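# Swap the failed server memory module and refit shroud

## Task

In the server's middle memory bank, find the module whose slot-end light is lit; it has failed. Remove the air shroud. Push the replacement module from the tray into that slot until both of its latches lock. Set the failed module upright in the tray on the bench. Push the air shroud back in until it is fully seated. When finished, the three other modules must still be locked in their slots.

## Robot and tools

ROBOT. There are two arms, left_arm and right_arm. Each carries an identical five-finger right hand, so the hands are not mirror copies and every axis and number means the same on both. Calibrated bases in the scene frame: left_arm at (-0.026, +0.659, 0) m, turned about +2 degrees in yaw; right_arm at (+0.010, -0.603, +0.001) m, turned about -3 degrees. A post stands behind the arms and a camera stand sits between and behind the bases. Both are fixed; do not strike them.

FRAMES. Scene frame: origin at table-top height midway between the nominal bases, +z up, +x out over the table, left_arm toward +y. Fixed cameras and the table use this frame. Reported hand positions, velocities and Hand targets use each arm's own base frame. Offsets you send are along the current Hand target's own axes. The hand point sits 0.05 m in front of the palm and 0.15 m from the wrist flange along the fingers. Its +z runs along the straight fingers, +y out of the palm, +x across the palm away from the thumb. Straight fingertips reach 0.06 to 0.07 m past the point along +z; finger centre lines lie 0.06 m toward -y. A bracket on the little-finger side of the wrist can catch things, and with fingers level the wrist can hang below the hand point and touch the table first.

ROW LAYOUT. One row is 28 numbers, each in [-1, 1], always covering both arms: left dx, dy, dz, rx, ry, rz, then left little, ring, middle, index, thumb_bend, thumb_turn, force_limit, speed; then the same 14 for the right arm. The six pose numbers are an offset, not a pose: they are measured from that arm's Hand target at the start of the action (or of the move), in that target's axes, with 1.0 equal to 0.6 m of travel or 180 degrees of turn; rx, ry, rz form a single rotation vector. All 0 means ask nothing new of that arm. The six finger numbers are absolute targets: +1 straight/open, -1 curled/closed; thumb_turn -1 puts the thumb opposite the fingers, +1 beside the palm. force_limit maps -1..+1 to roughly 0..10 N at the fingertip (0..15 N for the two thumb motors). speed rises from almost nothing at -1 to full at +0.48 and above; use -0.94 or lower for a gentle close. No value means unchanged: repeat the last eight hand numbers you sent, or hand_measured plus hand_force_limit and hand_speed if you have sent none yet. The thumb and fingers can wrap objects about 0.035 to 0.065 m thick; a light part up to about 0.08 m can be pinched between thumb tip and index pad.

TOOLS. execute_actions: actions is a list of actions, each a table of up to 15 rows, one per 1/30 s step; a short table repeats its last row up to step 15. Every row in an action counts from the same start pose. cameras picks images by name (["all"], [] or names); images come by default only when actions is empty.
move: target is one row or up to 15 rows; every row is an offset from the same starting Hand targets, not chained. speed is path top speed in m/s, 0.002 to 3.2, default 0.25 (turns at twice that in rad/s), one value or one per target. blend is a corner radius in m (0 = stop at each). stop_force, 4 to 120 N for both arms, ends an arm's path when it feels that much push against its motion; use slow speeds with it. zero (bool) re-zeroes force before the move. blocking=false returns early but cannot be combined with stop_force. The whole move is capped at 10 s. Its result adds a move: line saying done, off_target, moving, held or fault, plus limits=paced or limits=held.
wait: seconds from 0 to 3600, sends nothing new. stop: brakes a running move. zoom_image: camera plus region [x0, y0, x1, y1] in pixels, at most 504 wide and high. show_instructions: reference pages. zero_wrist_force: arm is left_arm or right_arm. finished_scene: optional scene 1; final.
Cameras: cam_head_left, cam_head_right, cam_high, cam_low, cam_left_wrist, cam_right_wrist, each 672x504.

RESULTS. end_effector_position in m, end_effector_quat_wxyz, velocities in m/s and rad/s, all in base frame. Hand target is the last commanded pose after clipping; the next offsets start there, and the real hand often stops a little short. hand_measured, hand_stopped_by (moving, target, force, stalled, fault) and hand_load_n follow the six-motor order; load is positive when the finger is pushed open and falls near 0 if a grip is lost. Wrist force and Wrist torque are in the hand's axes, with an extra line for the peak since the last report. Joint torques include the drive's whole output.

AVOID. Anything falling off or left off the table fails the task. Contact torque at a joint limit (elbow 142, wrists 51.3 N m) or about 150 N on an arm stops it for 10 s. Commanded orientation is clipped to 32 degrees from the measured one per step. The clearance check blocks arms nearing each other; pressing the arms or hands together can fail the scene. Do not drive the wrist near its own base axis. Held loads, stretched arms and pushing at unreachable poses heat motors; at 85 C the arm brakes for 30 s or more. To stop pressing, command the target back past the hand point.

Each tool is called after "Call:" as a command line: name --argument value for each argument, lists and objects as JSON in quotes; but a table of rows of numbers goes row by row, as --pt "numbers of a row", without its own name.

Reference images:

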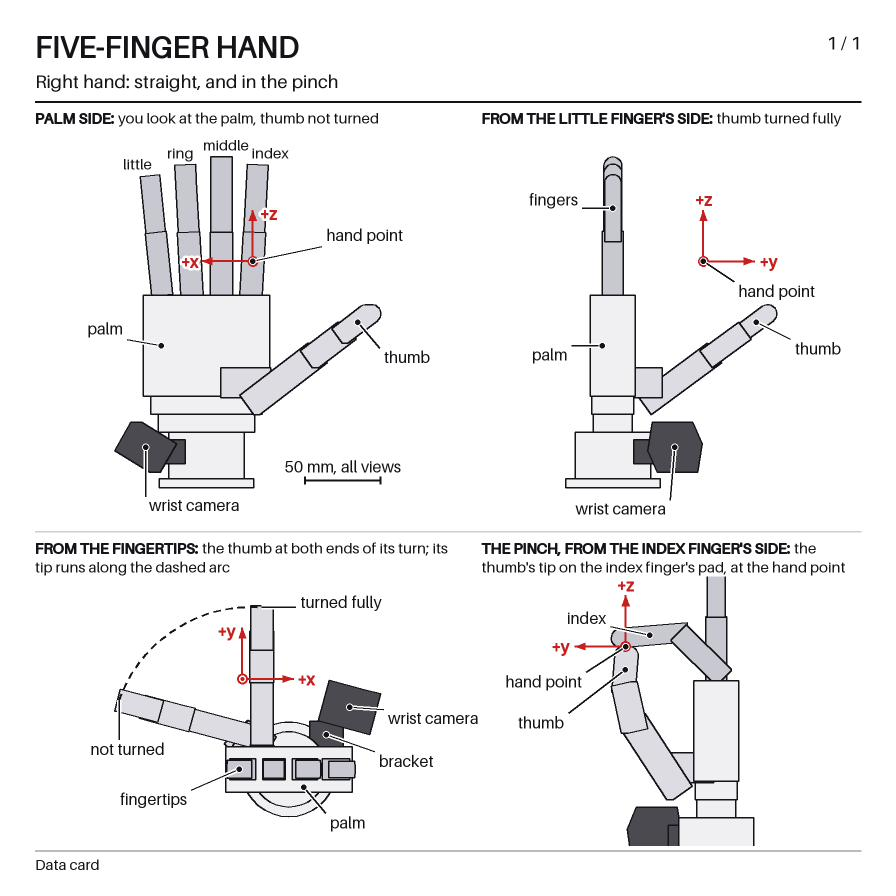

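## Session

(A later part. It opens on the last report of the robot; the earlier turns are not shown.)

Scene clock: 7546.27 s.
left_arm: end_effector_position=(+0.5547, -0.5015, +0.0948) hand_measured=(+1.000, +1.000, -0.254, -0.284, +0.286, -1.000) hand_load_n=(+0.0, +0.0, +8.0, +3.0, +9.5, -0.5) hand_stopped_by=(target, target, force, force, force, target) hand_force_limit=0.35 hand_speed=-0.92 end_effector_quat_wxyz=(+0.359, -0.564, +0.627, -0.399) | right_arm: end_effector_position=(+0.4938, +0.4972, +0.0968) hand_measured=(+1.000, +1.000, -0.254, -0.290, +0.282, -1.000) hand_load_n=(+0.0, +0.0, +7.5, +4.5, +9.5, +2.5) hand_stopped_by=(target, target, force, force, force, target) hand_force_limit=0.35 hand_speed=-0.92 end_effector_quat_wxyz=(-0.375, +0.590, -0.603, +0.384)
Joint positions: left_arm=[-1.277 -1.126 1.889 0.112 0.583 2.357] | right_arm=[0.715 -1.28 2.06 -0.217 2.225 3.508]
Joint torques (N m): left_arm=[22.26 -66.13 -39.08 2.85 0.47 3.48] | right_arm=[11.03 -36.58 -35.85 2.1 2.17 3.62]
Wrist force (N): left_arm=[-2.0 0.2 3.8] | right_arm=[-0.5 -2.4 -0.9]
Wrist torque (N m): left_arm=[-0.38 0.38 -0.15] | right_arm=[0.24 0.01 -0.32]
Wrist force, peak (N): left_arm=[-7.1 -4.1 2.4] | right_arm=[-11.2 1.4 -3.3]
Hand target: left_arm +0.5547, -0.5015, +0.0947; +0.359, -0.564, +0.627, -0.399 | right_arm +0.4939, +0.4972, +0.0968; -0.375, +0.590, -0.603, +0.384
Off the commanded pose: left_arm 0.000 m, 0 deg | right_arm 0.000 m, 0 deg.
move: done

Call:
move --target '[0.0004,0.00906,0.00423,0,0,0,1,1,-0.45,-0.45,-0.3,-1,0.35,-0.92,0.0004,0.00906,0.00423,0,0,0,1,1,-0.45,-0.45,-0.3,-1,0.35,-0.92]' --speed 0.004 --stop_force 8 --cameras '["cam_low","cam_head_left","cam_high","cam_left_wrist","cam_right_wrist"]'

Call:
zoom_image --camera "cam_low" --region '[500, 200, 672, 372]'

Call:
zoom_image --camera "cam_head_left" --region '[340, 180, 440, 320]'

Call:
zoom_image --camera "cam_right_wrist" --region '[220, 0, 672, 300]'

Scene clock: 7557.10 s.
left_arm: end_effector_position=(+0.5547, -0.5017, +0.0887) hand_measured=(+1.000, +1.000, -0.254, -0.284, +0.286, -1.000) hand_load_n=(+0.0, +0.0, +7.5, +3.0, +10.0, +0.0) hand_stopped_by=(target, target, force, force, force, target) hand_force_limit=0.35 hand_speed=-0.92 end_effector_quat_wxyz=(+0.359, -0.564, +0.627, -0.399) | right_arm: end_effector_position=(+0.4938, +0.4969, +0.0907) hand_measured=(+1.000, +1.000, -0.254, -0.290, +0.282, -1.000) hand_load_n=(+0.0, +0.0, +6.5, +3.5, +11.0, +2.0) hand_stopped_by=(target, target, force, force, force, target) hand_force_limit=0.35 hand_speed=-0.92 end_effector_quat_wxyz=(-0.375, +0.590, -0.603, +0.384)
Joint positions: left_arm=[-1.277 -1.119 1.892 0.103 0.583 2.357] | right_arm=[0.715 -1.273 2.064 -0.228 2.225 3.508]
Joint torques (N m): left_arm=[-15.43 -70.76 -20.78 3.23 -2.99 -3.77] | right_arm=[-16.14 -52.87 -26.12 0.51 -1.43 -2.04]
Wrist force (N): left_arm=[0.0 0.2 4.1] | right_arm=[-3.0 2.8 0.4]
Wrist torque (N m): left_arm=[-0.33 0.35 -0.20] | right_arm=[0.30 -0.04 -0.27]
Wrist force, peak (N): left_arm=[-2.9 -5.4 1.9] | right_arm=[-3.9 7.2 1.7]
Hand target: left_arm +0.5547, -0.5017, +0.0887; +0.359, -0.564, +0.627, -0.399 | right_arm +0.4938, +0.4969, +0.0908; -0.375, +0.590, -0.603, +0.384
Off the commanded pose: left_arm 0.000 m, 0 deg | right_arm 0.000 m, 0 deg.
move: done
cam_left_wrist: T_world_to_cam=[[-0.4442, -0.14807, -0.88361, 0.24887], [-0.45711, 0.88568, 0.08137, 0.69393], [0.77054, 0.44005, -0.4611, -0.04686]] pos_world=[0.46385, -0.55713, 0.14183]
cam_right_wrist: T_world_to_cam=[[-0.39533, -0.27393, -0.87674, 0.41418], [-0.53037, 0.84738, -0.02561, -0.14954], [0.74995, 0.45488, -0.48028, -0.4379]] pos_world=[0.41283, 0.43936, 0.14898]
Images, in order (width x height): cam_head_left 672x504, cam_high 672x504, cam_low 672x504, cam_left_wrist 672x504, cam_right_wrist 672x504.

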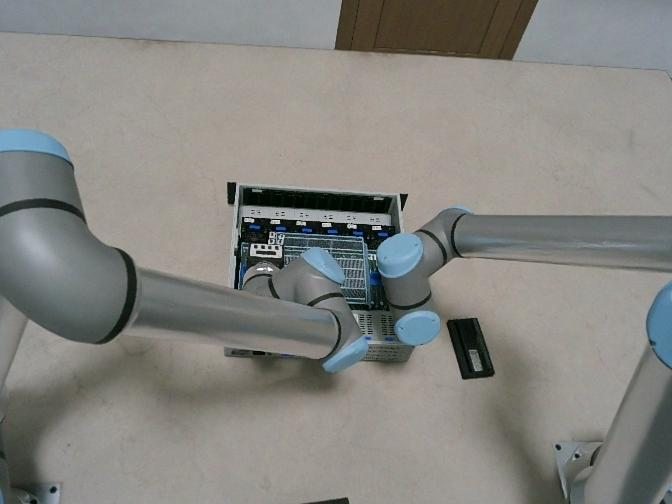

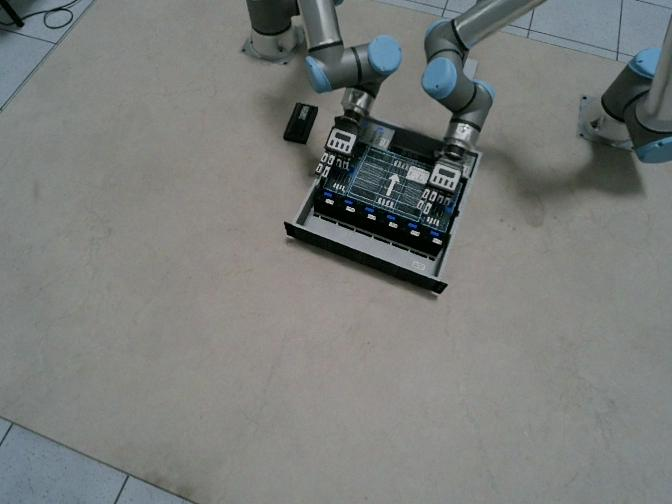

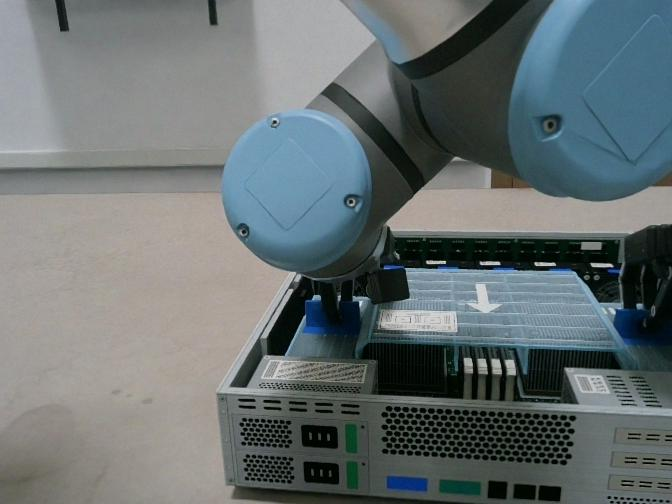

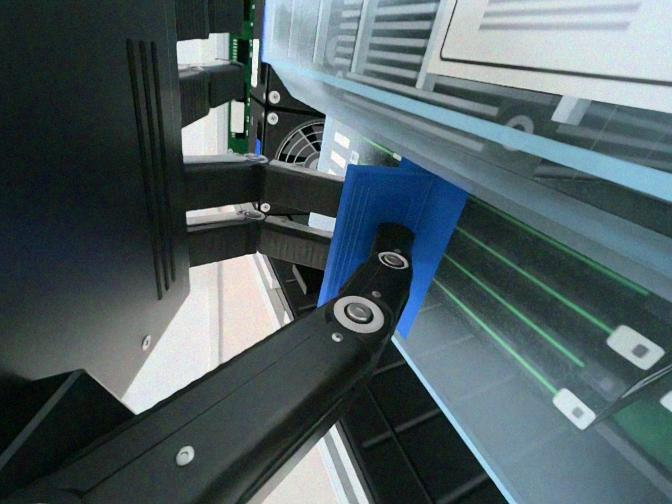

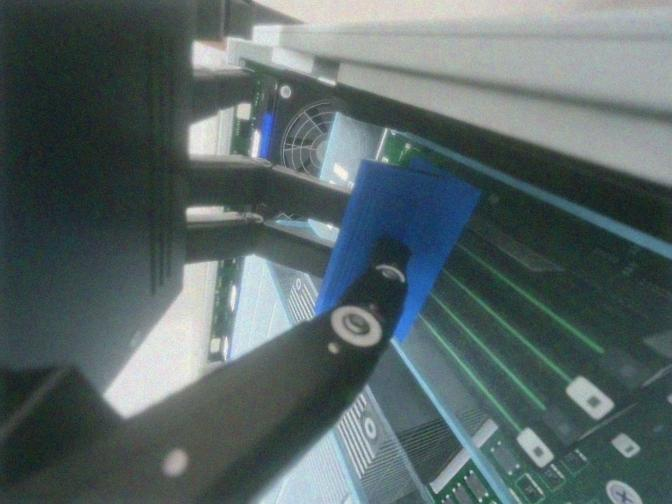

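Scaled by 2.930 from the camera's image (finer frame: 960x720).

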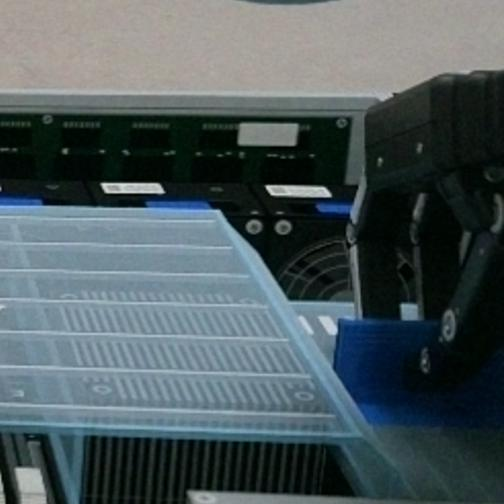

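Scaled by 3.600 from the camera's image (finer frame: 960x720).

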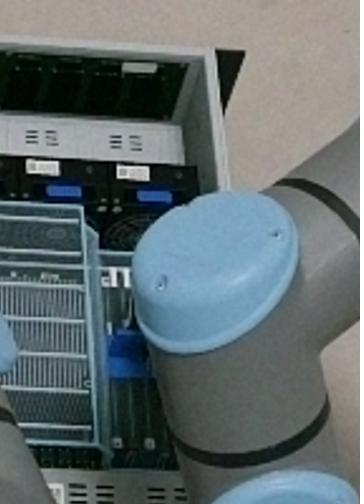

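Scaled by 1.115 from the camera's image (finer frame: 960x720).

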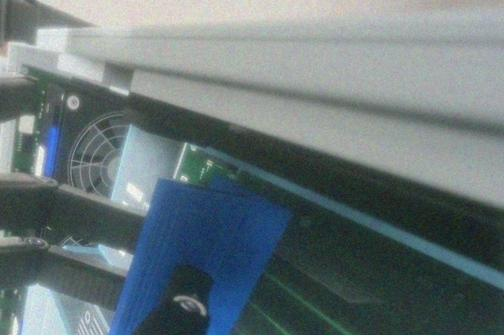

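Call:
move --target '[0,0.00755,0.00352,0,0,0,1,1,-0.45,-0.45,-0.3,-1,0.35,-0.92,0,0.00755,0.00352,0,0,0,1,1,-0.45,-0.45,-0.3,-1,0.35,-0.92]' --speed 0.003 --stop_force 12

Scene clock: 7564.03 s.
left_arm: end_effector_position=(+0.5547, -0.5017, +0.0877) hand_measured=(+1.000, +1.000, -0.254, -0.284, +0.286, -1.000) hand_load_n=(+0.0, +0.0, +7.0, +2.5, +9.0, +0.0) hand_stopped_by=(target, target, force, force, force, target) hand_force_limit=0.35 hand_speed=-0.92 end_effector_quat_wxyz=(+0.359, -0.564, +0.627, -0.399) | right_arm: end_effector_position=(+0.4939, +0.4970, +0.0896) hand_measured=(+1.000, +1.000, -0.254, -0.290, +0.282, -1.000) hand_load_n=(+0.0, +0.0, +6.5, +3.0, +10.0, +1.5) hand_stopped_by=(target, target, force, force, force, target) hand_force_limit=0.35 hand_speed=-0.92 end_effector_quat_wxyz=(-0.376, +0.590, -0.603, +0.384)
Joint positions: left_arm=[-1.277 -1.118 1.892 0.101 0.583 2.357] | right_arm=[0.715 -1.271 2.065 -0.231 2.225 3.508]
Joint torques (N m): left_arm=[-14.79 -72.75 -34.41 4.96 0.35 -3.66] | right_arm=[-14.01 -64.58 -34.04 2.54 -1.39 -1.51]
Wrist force (N): left_arm=[-0.8 -8.9 -2.3] | right_arm=[-2.4 -5.5 -7.4]
Wrist torque (N m): left_arm=[-0.43 0.41 -0.33] | right_arm=[0.18 0.10 -0.40]
Wrist force, peak (N): left_arm=[-1.4 -10.8 -3.8] | right_arm=[-2.4 -7.9 -9.5]
Hand target: left_arm +0.5547, -0.5018, +0.0877; +0.359, -0.564, +0.627, -0.399 (not the last commanded pose) | right_arm +0.4939, +0.4970, +0.0896; -0.376, +0.590, -0.603, +0.384 (not the last commanded pose)
Off the commanded pose: left_arm 0.004 m, 0 deg | right_arm 0.004 m, 0 deg.
move: contact (left_arm, right_arm)

Call:
move --target '[0,0.00755,0.00352,0,0,0,1,1,-0.45,-0.45,-0.3,-1,0.35,-0.92,0,0.00755,0.00352,0,0,0,1,1,-0.45,-0.45,-0.3,-1,0.35,-0.92]' --speed 0.003 --stop_force 30 --zero false --cameras '["cam_low","cam_head_left","cam_high","cam_left_wrist","cam_right_wrist"]'

Call:
zoom_image --camera "cam_low" --region '[500, 200, 672, 372]'

Call:
zoom_image --camera "cam_low" --region '[245, 200, 405, 360]'

Scene clock: 7574.03 s.
left_arm: end_effector_position=(+0.5547, -0.5018, +0.0827) hand_measured=(+1.000, +1.000, -0.254, -0.284, +0.286, -1.000) hand_load_n=(+0.0, +0.0, +8.5, +4.5, +6.0, +0.0) hand_stopped_by=(target, target, force, force, force, target) hand_force_limit=0.35 hand_speed=-0.92 end_effector_quat_wxyz=(+0.359, -0.564, +0.627, -0.399) | right_arm: end_effector_position=(+0.4939, +0.4970, +0.0846) hand_measured=(+1.000, +1.000, -0.254, -0.290, +0.282, -1.000) hand_load_n=(+0.0, +0.0, +8.0, +4.5, +7.0, +0.0) hand_stopped_by=(target, target, force, force, force, target) hand_force_limit=0.35 hand_speed=-0.92 end_effector_quat_wxyz=(-0.376, +0.590, -0.603, +0.384)
Joint positions: left_arm=[-1.277 -1.112 1.894 0.093 0.583 2.357] | right_arm=[0.715 -1.265 2.068 -0.24 2.225 3.508]
Joint torques (N m): left_arm=[-14.53 -53.68 -12.29 0.89 0.76 -3.95] | right_arm=[-7.25 -34.76 -16.74 1.87 -0.49 -0.27]
Wrist force (N): left_arm=[-2.1 -19.8 -8.6] | right_arm=[-2.3 -15.0 -11.7]
Wrist torque (N m): left_arm=[-0.51 0.52 -0.46] | right_arm=[0.14 0.10 -0.48]
Wrist force, peak (N): left_arm=[-1.9 -20.2 -8.8] | right_arm=[-2.5 -16.7 -14.8]
Hand target: left_arm +0.5547, -0.5018, +0.0827; +0.359, -0.564, +0.627, -0.399 | right_arm +0.4939, +0.4970, +0.0846; -0.376, +0.590, -0.603, +0.384
Off the commanded pose: left_arm 0.000 m, 0 deg | right_arm 0.000 m, 0 deg.
move: done
cam_left_wrist: T_world_to_cam=[[-0.44407, -0.14825, -0.88364, 0.2435], [-0.45717, 0.88567, 0.08116, 0.69446], [0.77058, 0.44001, -0.46107, -0.04962]] pos_world=[0.46385, -0.55713, 0.13593]
cam_right_wrist: T_world_to_cam=[[-0.39517, -0.27383, -0.87684, 0.40871], [-0.53033, 0.8474, -0.02563, -0.14976], [0.75006, 0.45489, -0.48009, -0.44108]] pos_world=[0.41293, 0.43946, 0.14278]
Images, in order (width x height): cam_head_left 672x504, cam_high 672x504, cam_low 672x504, cam_left_wrist 672x504, cam_right_wrist 672x504.

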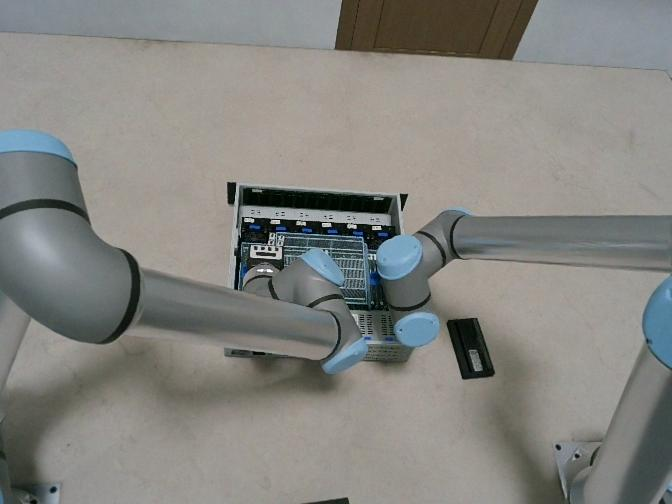

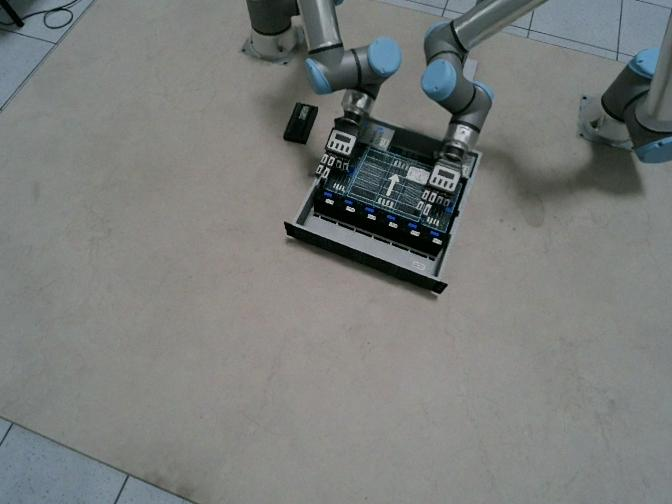

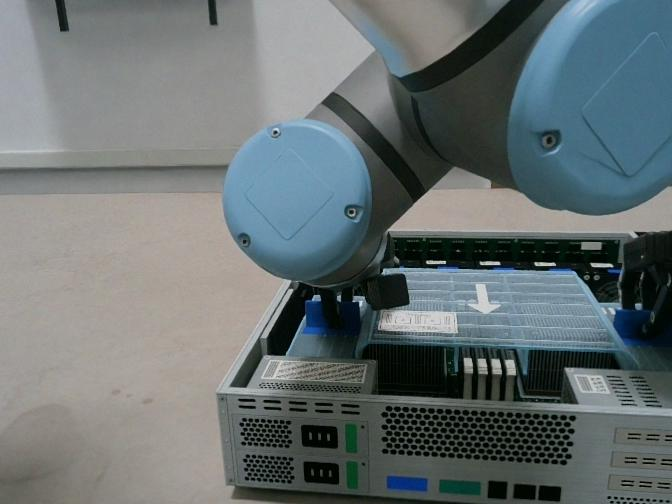

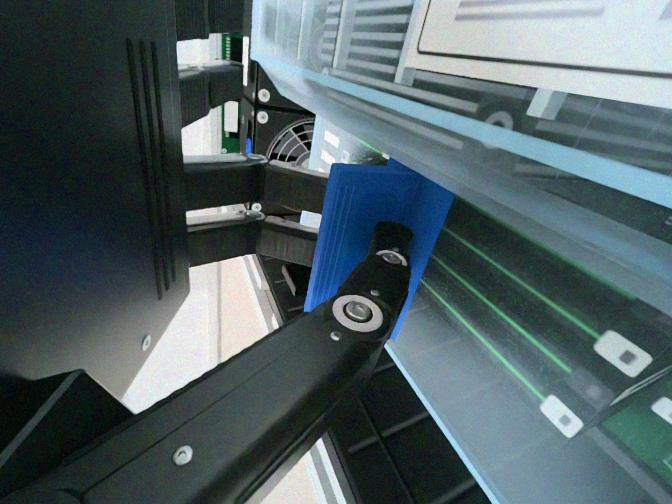

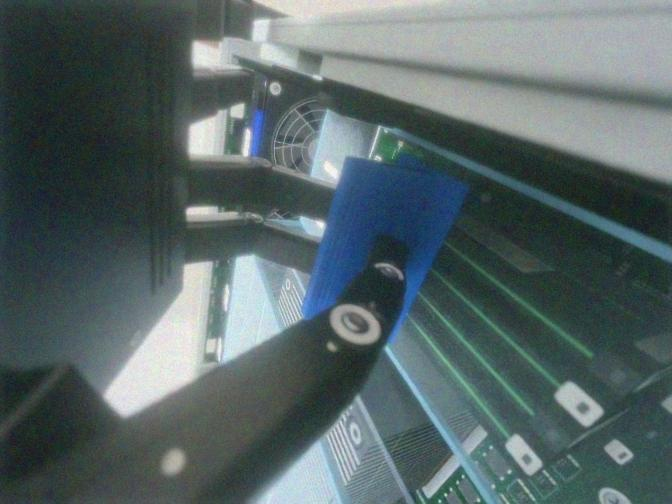

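Scaled by 2.930 from the camera's image (finer frame: 960x720).

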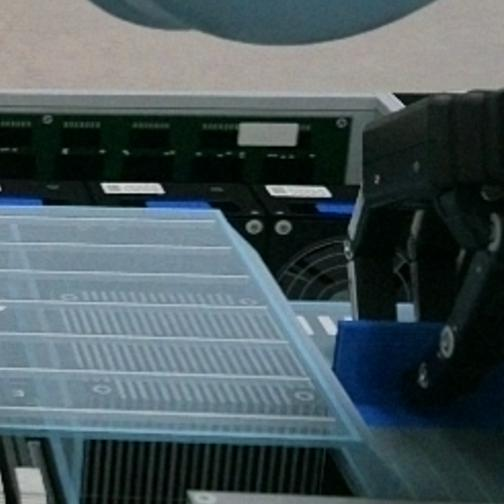

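Scaled by 3.150 from the camera's image (finer frame: 960x720).

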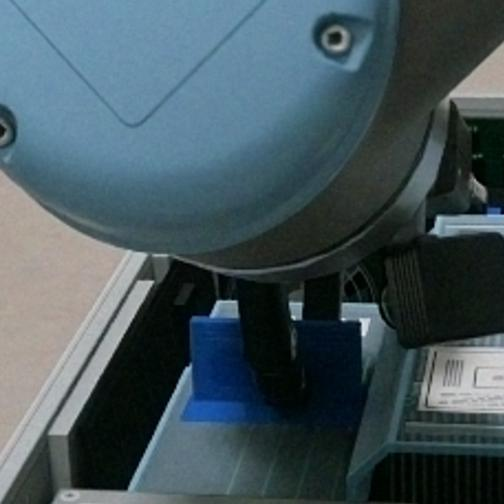

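Call:
move --target '[0,-0.0060,-0.0028,0,0,0,1,1,-0.45,-0.45,-0.3,-1,0.35,-0.92,0,-0.0060,-0.0028,0,0,0,1,1,-0.45,-0.45,-0.3,-1,0.35,-0.92]' --speed 0.01

Call:
move --target '[0,0,0,0,0,0,1,1,0.0,0.0,0.3,-1,0.35,-0.7,0,0,0,0,0,0,1,1,0.0,0.0,0.3,-1,0.35,-0.7]' --speed 0.01 --cameras '["cam_low","cam_left_wrist","cam_right_wrist"]'

Scene clock: 7605.73 s.
left_arm: end_effector_position=(+0.5547, -0.5017, +0.0867) hand_measured=(+1.000, +1.000, -0.254, -0.284, +0.286, -1.000) hand_load_n=(+0.0, +0.0, +8.0, +2.5, +10.5, +0.0) hand_stopped_by=(target, target, force, force, force, target) hand_force_limit=0.35 hand_speed=-0.92 end_effector_quat_wxyz=(+0.359, -0.564, +0.627, -0.399) | right_arm: end_effector_position=(+0.4939, +0.4970, +0.0886) hand_measured=(+1.000, +1.000, -0.254, -0.290, +0.282, -1.000) hand_load_n=(+0.0, +0.0, +7.0, +3.0, +11.5, +0.5) hand_stopped_by=(target, target, force, force, force, target) hand_force_limit=0.35 hand_speed=-0.92 end_effector_quat_wxyz=(-0.375, +0.590, -0.603, +0.384)
Joint positions: left_arm=[-1.277 -1.117 1.892 0.099 0.583 2.357] | right_arm=[0.715 -1.27 2.066 -0.232 2.225 3.508]
Joint torques (N m): left_arm=[-11.69 -69.25 -41.53 3.24 -1.41 -1.49] | right_arm=[-1.22 -61.68 -39.87 -0.73 1.1 1.11]
Wrist force (N): left_arm=[-1.3 5.1 5.7] | right_arm=[-1.7 8.2 2.8]
Wrist torque (N m): left_arm=[-0.23 0.33 -0.11] | right_arm=[0.39 -0.09 -0.20]
Wrist force, peak (N): left_arm=[-2.0 -20.3 -8.9] | right_arm=[-2.6 -15.7 -11.9]
Hand target: left_arm +0.5547, -0.5018, +0.0867; +0.359, -0.564, +0.627, -0.399 | right_arm +0.4939, +0.4970, +0.0886; -0.376, +0.590, -0.603, +0.384
Off the commanded pose: left_arm 0.000 m, 0 deg | right_arm 0.000 m, 0 deg.
move: done

Scene clock: 7606.37 s.
left_arm: end_effector_position=(+0.5547, -0.5018, +0.0867) hand_measured=(+1.000, +1.000, +0.000, +0.000, +0.300, -1.000) hand_load_n=(+0.0, +0.0, -0.5, +0.0, +0.5, +0.0) hand_stopped_by=(target, target, target, target, target, target) hand_force_limit=0.35 hand_speed=-0.70 end_effector_quat_wxyz=(+0.359, -0.564, +0.627, -0.400) | right_arm: end_effector_position=(+0.4939, +0.4970, +0.0887) hand_measured=(+1.000, +1.000, +0.000, +0.000, +0.300, -1.000) hand_load_n=(-0.5, +0.0, -0.5, +0.0, +0.0, +0.0) hand_stopped_by=(target, target, target, target, target, target) hand_force_limit=0.35 hand_speed=-0.70 end_effector_quat_wxyz=(-0.376, +0.590, -0.603, +0.384)
Joint positions: left_arm=[-1.277 -1.117 1.892 0.099 0.583 2.357] | right_arm=[0.715 -1.27 2.065 -0.233 2.225 3.508]
Joint torques (N m): left_arm=[-13.42 -61.88 -35.49 -0.28 -2.69 -1.56] | right_arm=[-1.74 -46.83 -28.76 -1.78 0.69 1.61]
Wrist force (N): left_arm=[-1.2 -0.9 3.3] | right_arm=[-1.9 1.0 0.0]
Wrist torque (N m): left_arm=[-0.30 0.37 -0.18] | right_arm=[0.30 0.01 -0.30]
Wrist force, peak (N): left_arm=[-1.1 4.9 6.1] | right_arm=[-2.3 7.8 3.0]
Hand target: left_arm +0.5547, -0.5018, +0.0867; +0.359, -0.564, +0.627, -0.399 | right_arm +0.4939, +0.4970, +0.0886; -0.376, +0.590, -0.603, +0.384
Off the commanded pose: left_arm 0.000 m, 0 deg | right_arm 0.000 m, 0 deg.
move: done
cam_left_wrist: T_world_to_cam=[[-0.44408, -0.14826, -0.88364, 0.24703], [-0.4571, 0.88571, 0.08112, 0.69413], [0.77062, 0.43993, -0.46109, -0.04783]] pos_world=[0.46385, -0.55713, 0.13993]
cam_right_wrist: T_world_to_cam=[[-0.39513, -0.2737, -0.8769, 0.41215], [-0.53035, 0.84739, -0.02551, -0.14965], [0.75006, 0.45499, -0.47999, -0.43922]] pos_world=[0.41293, 0.43946, 0.14678]

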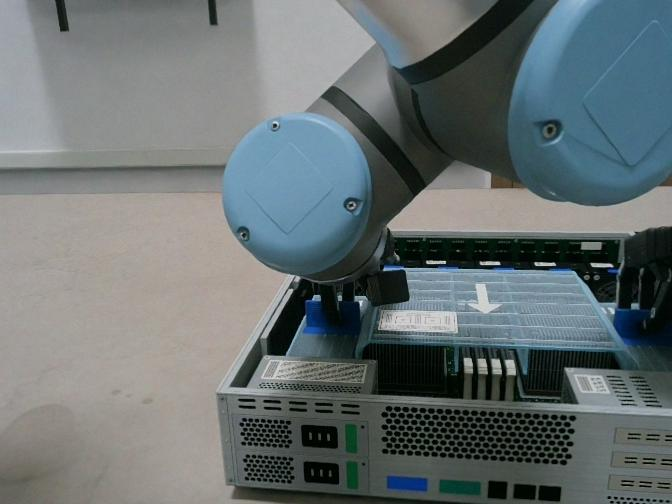

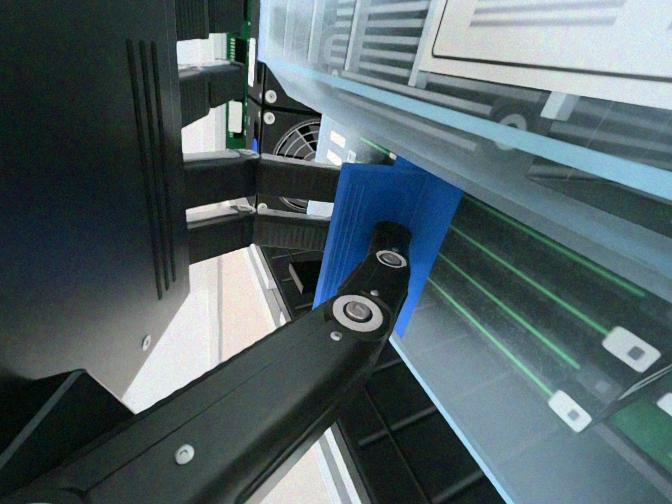

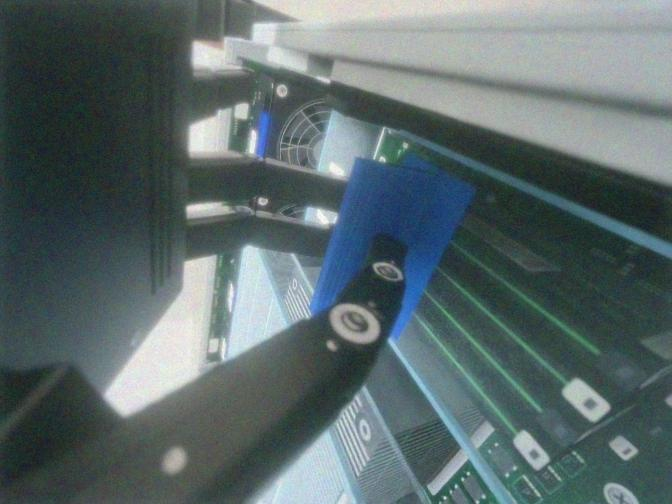

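Call:
move --pt "0 0.00141 -0.00302 0 0 0 1 1 0.0 0.0 0.3 -1 0.35 -0.7 0 0.00141 -0.00302 0 0 0 1 1 0.0 0.0 0.3 -1 0.35 -0.7" --pt "0 -0.14964 -0.07345 0 0 0 1 1 0.0 0.0 0.3 -1 0.35 -0.7 0 -0.14964 -0.07345 0 0 0 1 1 0.0 0.0 0.3 -1 0.35 -0.7" --speed 0.04 --cameras '["all"]'

Call:
zoom_image --camera "cam_low" --region '[500, 200, 672, 372]'

Call:
zoom_image --camera "cam_low" --region '[245, 220, 405, 380]'

Call:
zoom_image --camera "cam_left_wrist" --region '[220, 100, 672, 504]'

Call:
zoom_image --camera "cam_right_wrist" --region '[220, 0, 672, 504]'

Scene clock: 7619.23 s.
left_arm: end_effector_position=(+0.5527, -0.5017, +0.1869) hand_measured=(+1.000, +1.000, +0.000, +0.000, +0.300, -1.000) hand_load_n=(+0.0, +0.0, +0.0, +0.0, +0.0, +0.0) hand_stopped_by=(target, target, target, target, target, target) hand_force_limit=0.35 hand_speed=-0.70 end_effector_quat_wxyz=(+0.359, -0.564, +0.627, -0.400) | right_arm: end_effector_position=(+0.4921, +0.4971, +0.1888) hand_measured=(+1.000, +1.000, +0.000, +0.000, +0.300, -1.000) hand_load_n=(+0.0, +0.0, +0.0, +0.0, +0.0, +0.0) hand_stopped_by=(target, target, target, target, target, target) hand_force_limit=0.35 hand_speed=-0.70 end_effector_quat_wxyz=(-0.376, +0.590, -0.603, +0.384)
Joint positions: left_arm=[-1.28 -1.226 1.835 0.27 0.581 2.352] | right_arm=[0.717 -1.389 1.995 -0.042 2.227 3.51]
Joint torques (N m): left_arm=[20.16 -50.44 -25.47 -0.78 1.01 1.76] | right_arm=[-18.2 -30.06 -27.36 -0.99 -1.49 -1.15]
Wrist force (N): left_arm=[-0.9 -0.8 3.2] | right_arm=[-1.8 1.1 -0.1]
Wrist torque (N m): left_arm=[-0.27 0.34 -0.03] | right_arm=[0.30 0.02 -0.28]
Wrist force, peak (N): left_arm=[-1.2 -0.9 3.8] | right_arm=[-2.5 1.3 -0.2]
Hand target: left_arm +0.5527, -0.5016, +0.1867; +0.359, -0.564, +0.627, -0.399 | right_arm +0.4920, +0.4970, +0.1886; -0.376, +0.590, -0.603, +0.384
Off the commanded pose: left_arm 0.000 m, 0 deg | right_arm 0.000 m, 0 deg.
move: done
cam_left_wrist: T_world_to_cam=[[-0.44406, -0.1483, -0.88364, 0.33471], [-0.45712, 0.8857, 0.08107, 0.68506], [0.77062, 0.43993, -0.46109, -0.00021]] pos_world=[0.46195, -0.55703, 0.24013]
cam_right_wrist: T_world_to_cam=[[-0.39504, -0.27364, -0.87696, 0.49926], [-0.53031, 0.84742, -0.02554, -0.14807], [0.75014, 0.45497, -0.47988, -0.38982]] pos_world=[0.41113, 0.43946, 0.24698]

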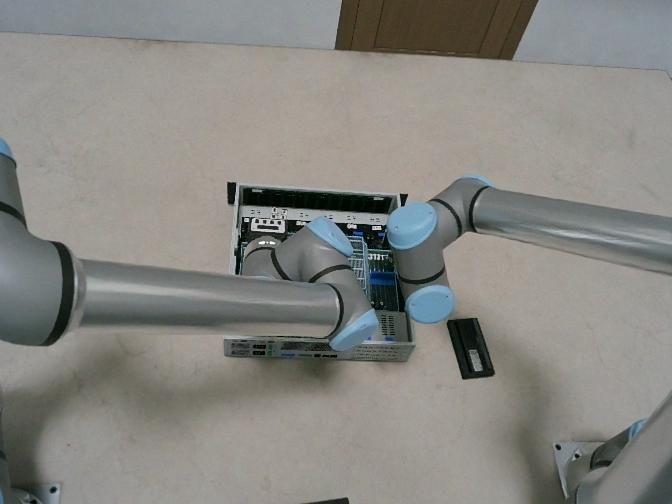

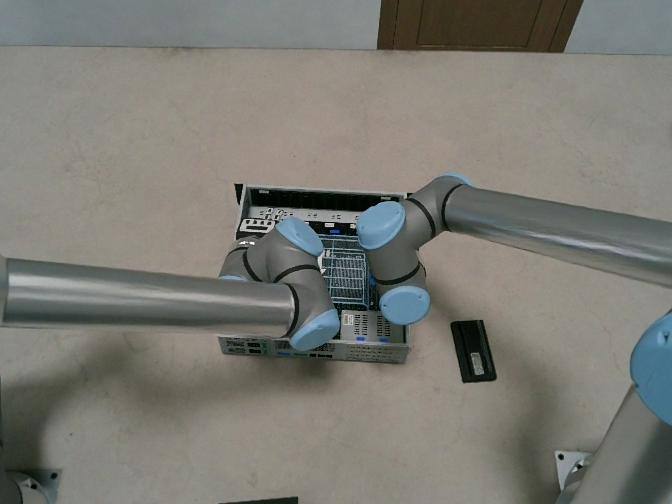

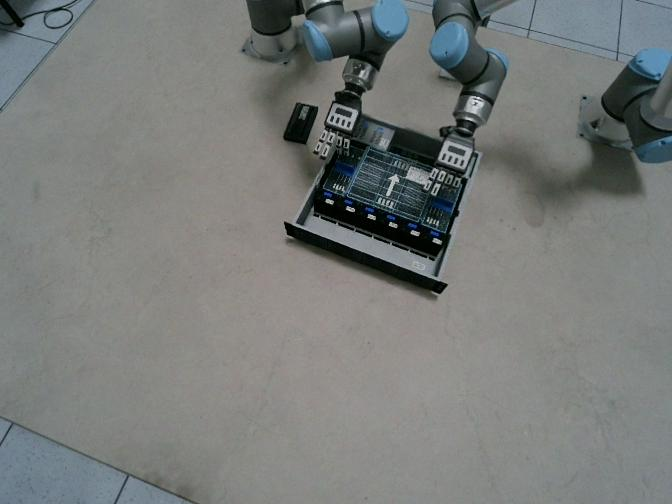

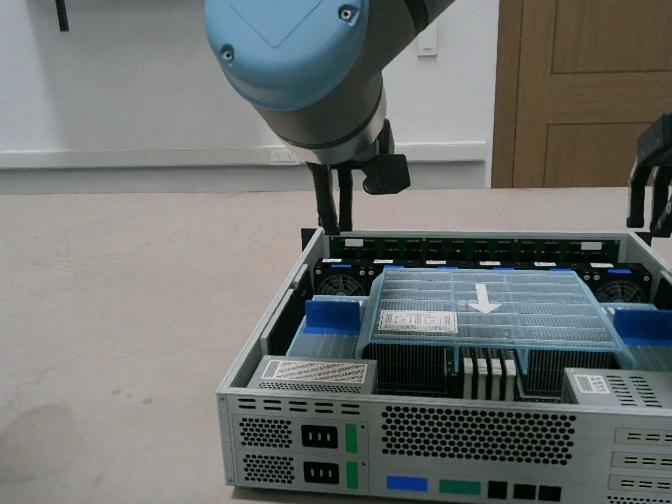

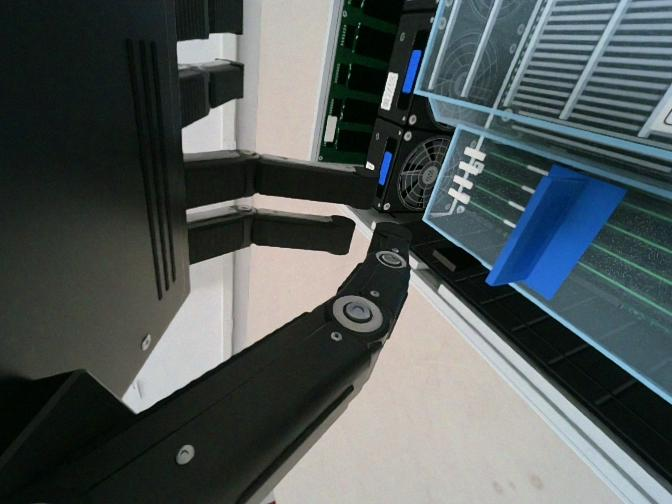

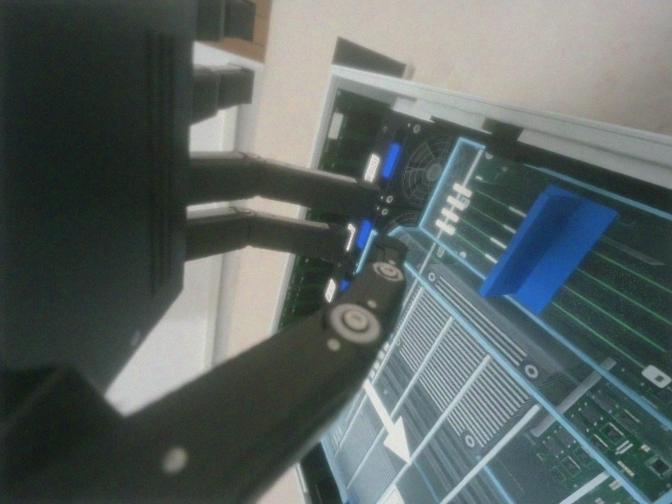

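Scaled by 2.930 from the camera's image (finer frame: 960x720).

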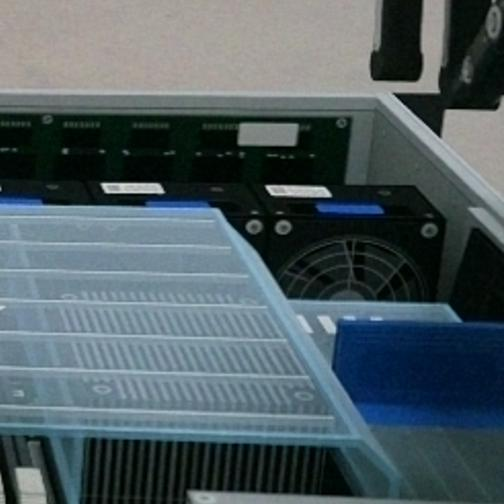

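Scaled by 3.150 from the camera's image (finer frame: 960x720).

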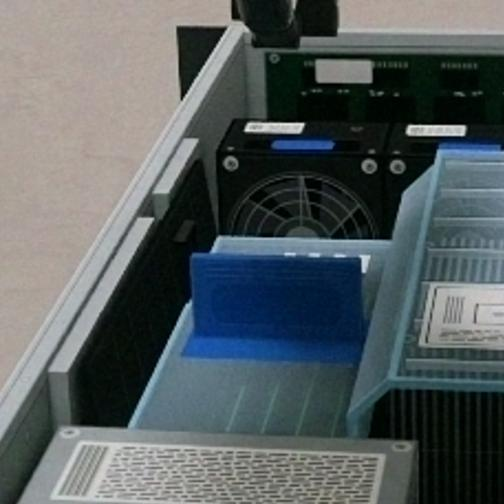

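Scaled by 1.115 from the camera's image (finer frame: 960x720).

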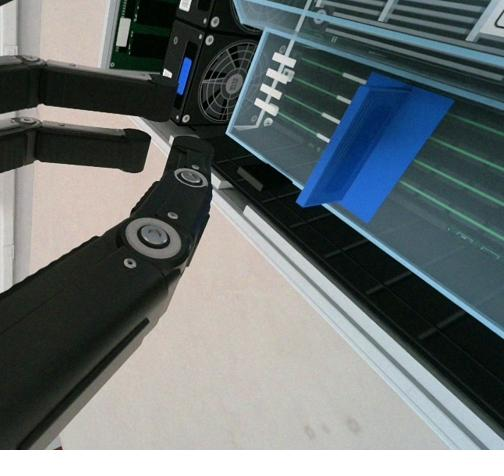

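Scaled by 1.000.

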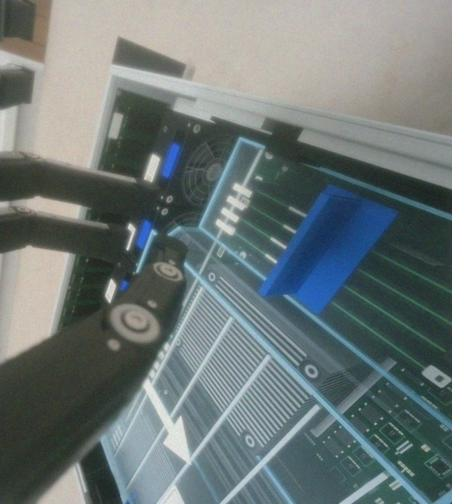

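Call:
move --target '[0,0,0,0,0,0,1,1,0.0,0.0,1,1,0.35,0.0,0,0,0,0,0,0,1,1,0.0,0.0,1,1,0.35,0.0]' --speed 0.01

Call:
move --target '[0,0,0,0,0,0,1,1,-1,-1,1,1,0.35,-0.3,0,0,0,0,0,0,1,1,-1,-1,1,1,0.35,-0.3]' --speed 0.01 --cameras '["all"]'

Call:
zoom_image --camera "cam_high" --region '[290, 80, 410, 200]'

Call:
zoom_image --camera "cam_high" --region '[390, 110, 490, 230]'

Scene clock: 7696.83 s.
left_arm: end_effector_position=(+0.5527, -0.5016, +0.1867) hand_measured=(+1.000, +1.000, +0.000, +0.000, +1.000, +1.000) hand_load_n=(+0.0, +0.0, +0.0, +0.0, +0.0, +0.0) hand_stopped_by=(target, target, target, target, target, target) hand_force_limit=0.35 hand_speed=0.00 end_effector_quat_wxyz=(+0.359, -0.564, +0.627, -0.399) | right_arm: end_effector_position=(+0.4920, +0.4970, +0.1886) hand_measured=(+1.000, +1.000, +0.000, +0.000, +1.000, +1.000) hand_load_n=(+0.0, +0.0, +0.0, +0.0, +0.0, -0.5) hand_stopped_by=(target, target, target, target, target, target) hand_force_limit=0.35 hand_speed=0.00 end_effector_quat_wxyz=(-0.376, +0.590, -0.603, +0.384)
Joint positions: left_arm=[-1.28 -1.226 1.835 0.27 0.581 2.352] | right_arm=[0.717 -1.389 1.995 -0.042 2.227 3.51]
Joint torques (N m): left_arm=[4.15 -52.15 -25.65 0.08 -0.68 -2.08] | right_arm=[-13.59 -33.71 -27.23 -0.96 -0.28 1.86]
Wrist force (N): left_arm=[-1.1 -1.1 3.6] | right_arm=[-2.0 0.8 -0.1]
Wrist torque (N m): left_arm=[-0.34 0.36 -0.06] | right_arm=[0.26 0.04 -0.32]
Wrist force, peak (N): left_arm=[-1.0 -1.2 3.7] | right_arm=[-2.7 1.2 0.0]
Hand target: left_arm +0.5527, -0.5016, +0.1867; +0.359, -0.564, +0.627, -0.399 | right_arm +0.4920, +0.4970, +0.1886; -0.376, +0.590, -0.603, +0.384
Off the commanded pose: left_arm 0.000 m, 0 deg | right_arm 0.000 m, 0 deg.
move: done

Scene clock: 7697.63 s.
left_arm: end_effector_position=(+0.5527, -0.5016, +0.1867) hand_measured=(+1.000, +1.000, -1.000, -1.000, +1.000, +1.000) hand_load_n=(+0.0, +0.0, +0.0, +0.0, +0.0, +0.0) hand_stopped_by=(target, target, target, target, target, target) hand_force_limit=0.35 hand_speed=-0.30 end_effector_quat_wxyz=(+0.359, -0.564, +0.627, -0.399) | right_arm: end_effector_position=(+0.4920, +0.4970, +0.1886) hand_measured=(+1.000, +1.000, -1.000, -1.000, +1.000, +1.000) hand_load_n=(+0.0, +0.0, +0.0, +0.0, +0.0, +0.0) hand_stopped_by=(target, target, target, target, target, target) hand_force_limit=0.35 hand_speed=-0.30 end_effector_quat_wxyz=(-0.376, +0.590, -0.603, +0.384)
Joint positions: left_arm=[-1.28 -1.226 1.835 0.27 0.581 2.352] | right_arm=[0.717 -1.389 1.995 -0.042 2.227 3.51]
Joint torques (N m): left_arm=[0.63 -56.17 -25.6 0.13 -0.75 -1.19] | right_arm=[-15.59 -36.77 -28.62 -1.1 -0.48 1.36]
Wrist force (N): left_arm=[-1.1 -0.9 3.5] | right_arm=[-2.5 1.1 -0.1]
Wrist torque (N m): left_arm=[-0.30 0.36 -0.05] | right_arm=[0.30 0.13 -0.34]
Wrist force, peak (N): left_arm=[-1.2 -1.3 3.5] | right_arm=[-2.4 1.4 -0.1]
Hand target: left_arm +0.5527, -0.5016, +0.1867; +0.359, -0.564, +0.627, -0.399 | right_arm +0.4920, +0.4970, +0.1886; -0.376, +0.590, -0.603, +0.384
Off the commanded pose: left_arm 0.000 m, 0 deg | right_arm 0.000 m, 0 deg.
move: done
cam_left_wrist: T_world_to_cam=[[-0.44407, -0.14825, -0.88364, 0.33454], [-0.45717, 0.88567, 0.08116, 0.68493], [0.77058, 0.44001, -0.46107, -0.00022]] pos_world=[0.46185, -0.55693, 0.23993]
cam_right_wrist: T_world_to_cam=[[-0.39517, -0.27383, -0.87684, 0.49915], [-0.53033, 0.8474, -0.02563, -0.1481], [0.75006, 0.45489, -0.48009, -0.38972]] pos_world=[0.41103, 0.43946, 0.24678]

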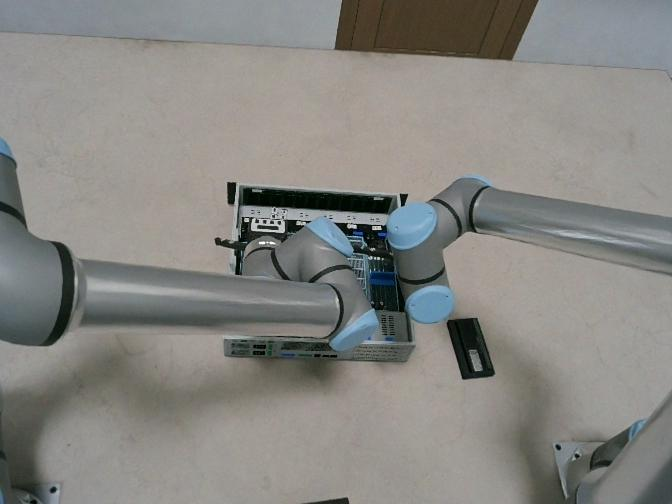

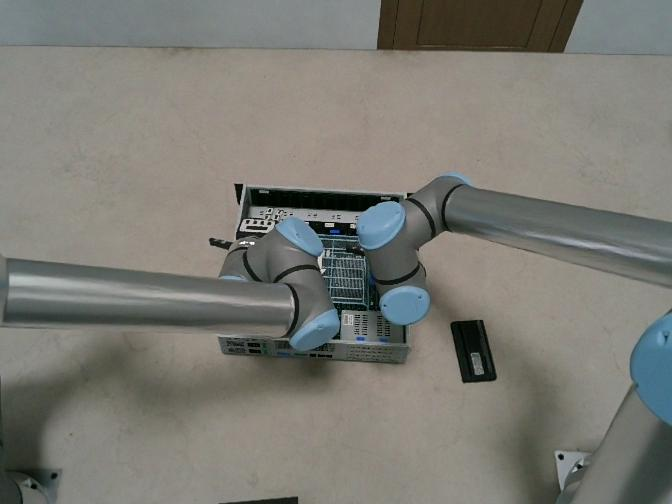

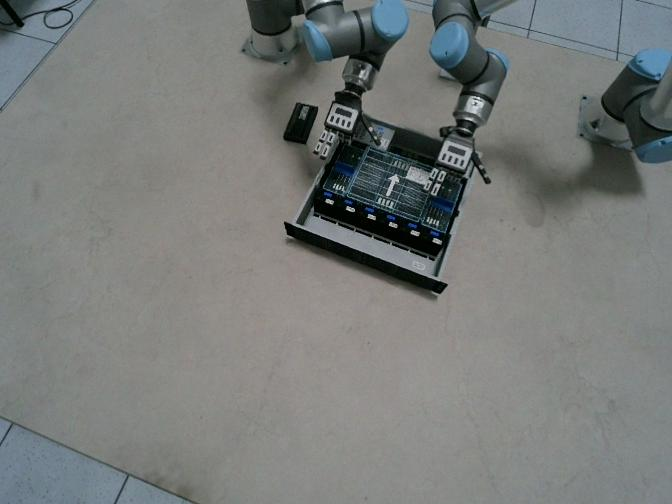

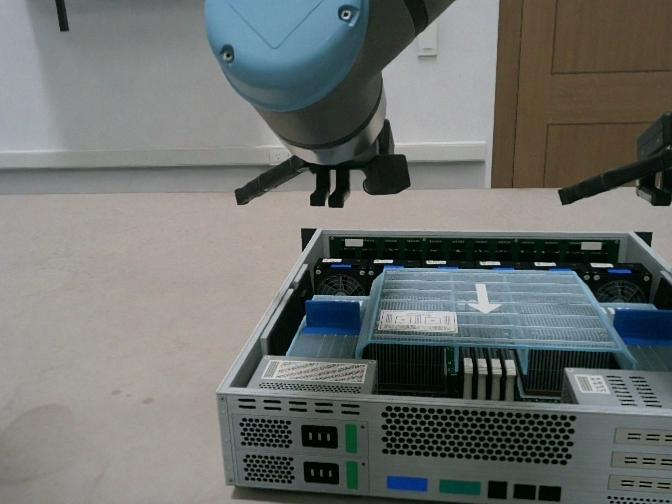

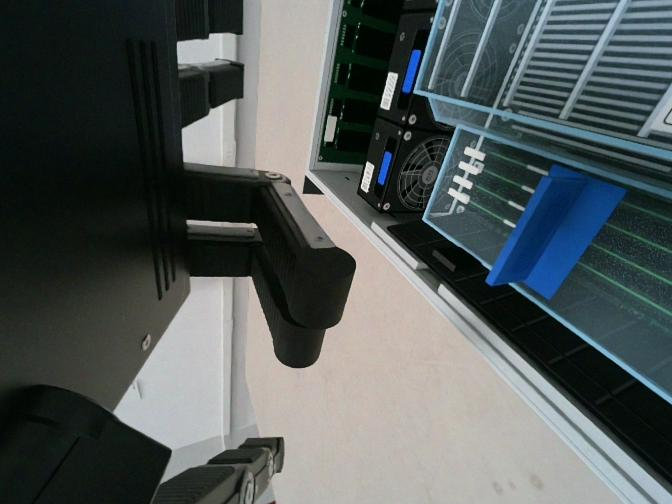

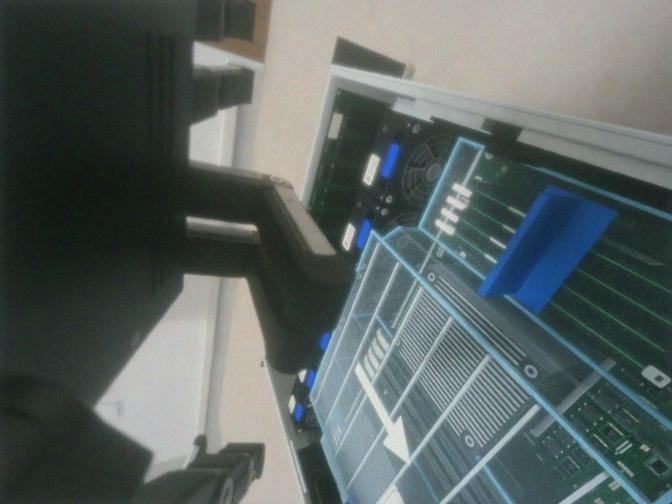

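Scaled by 4.200 from the camera's image (finer frame: 960x720).

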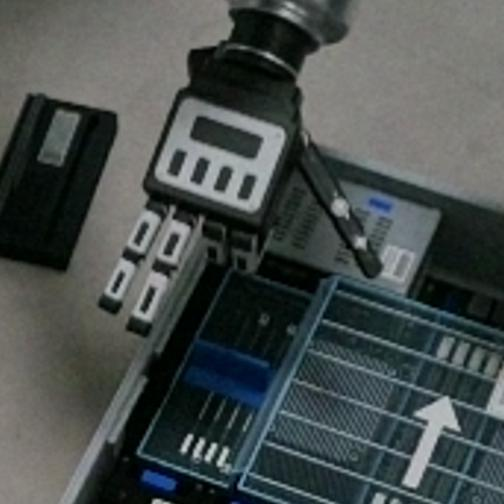

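Scaled by 4.200 from the camera's image (finer frame: 960x720).

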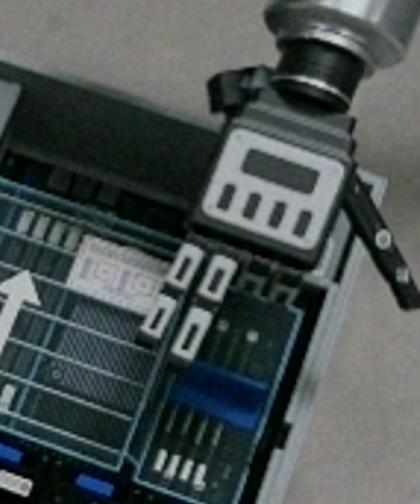

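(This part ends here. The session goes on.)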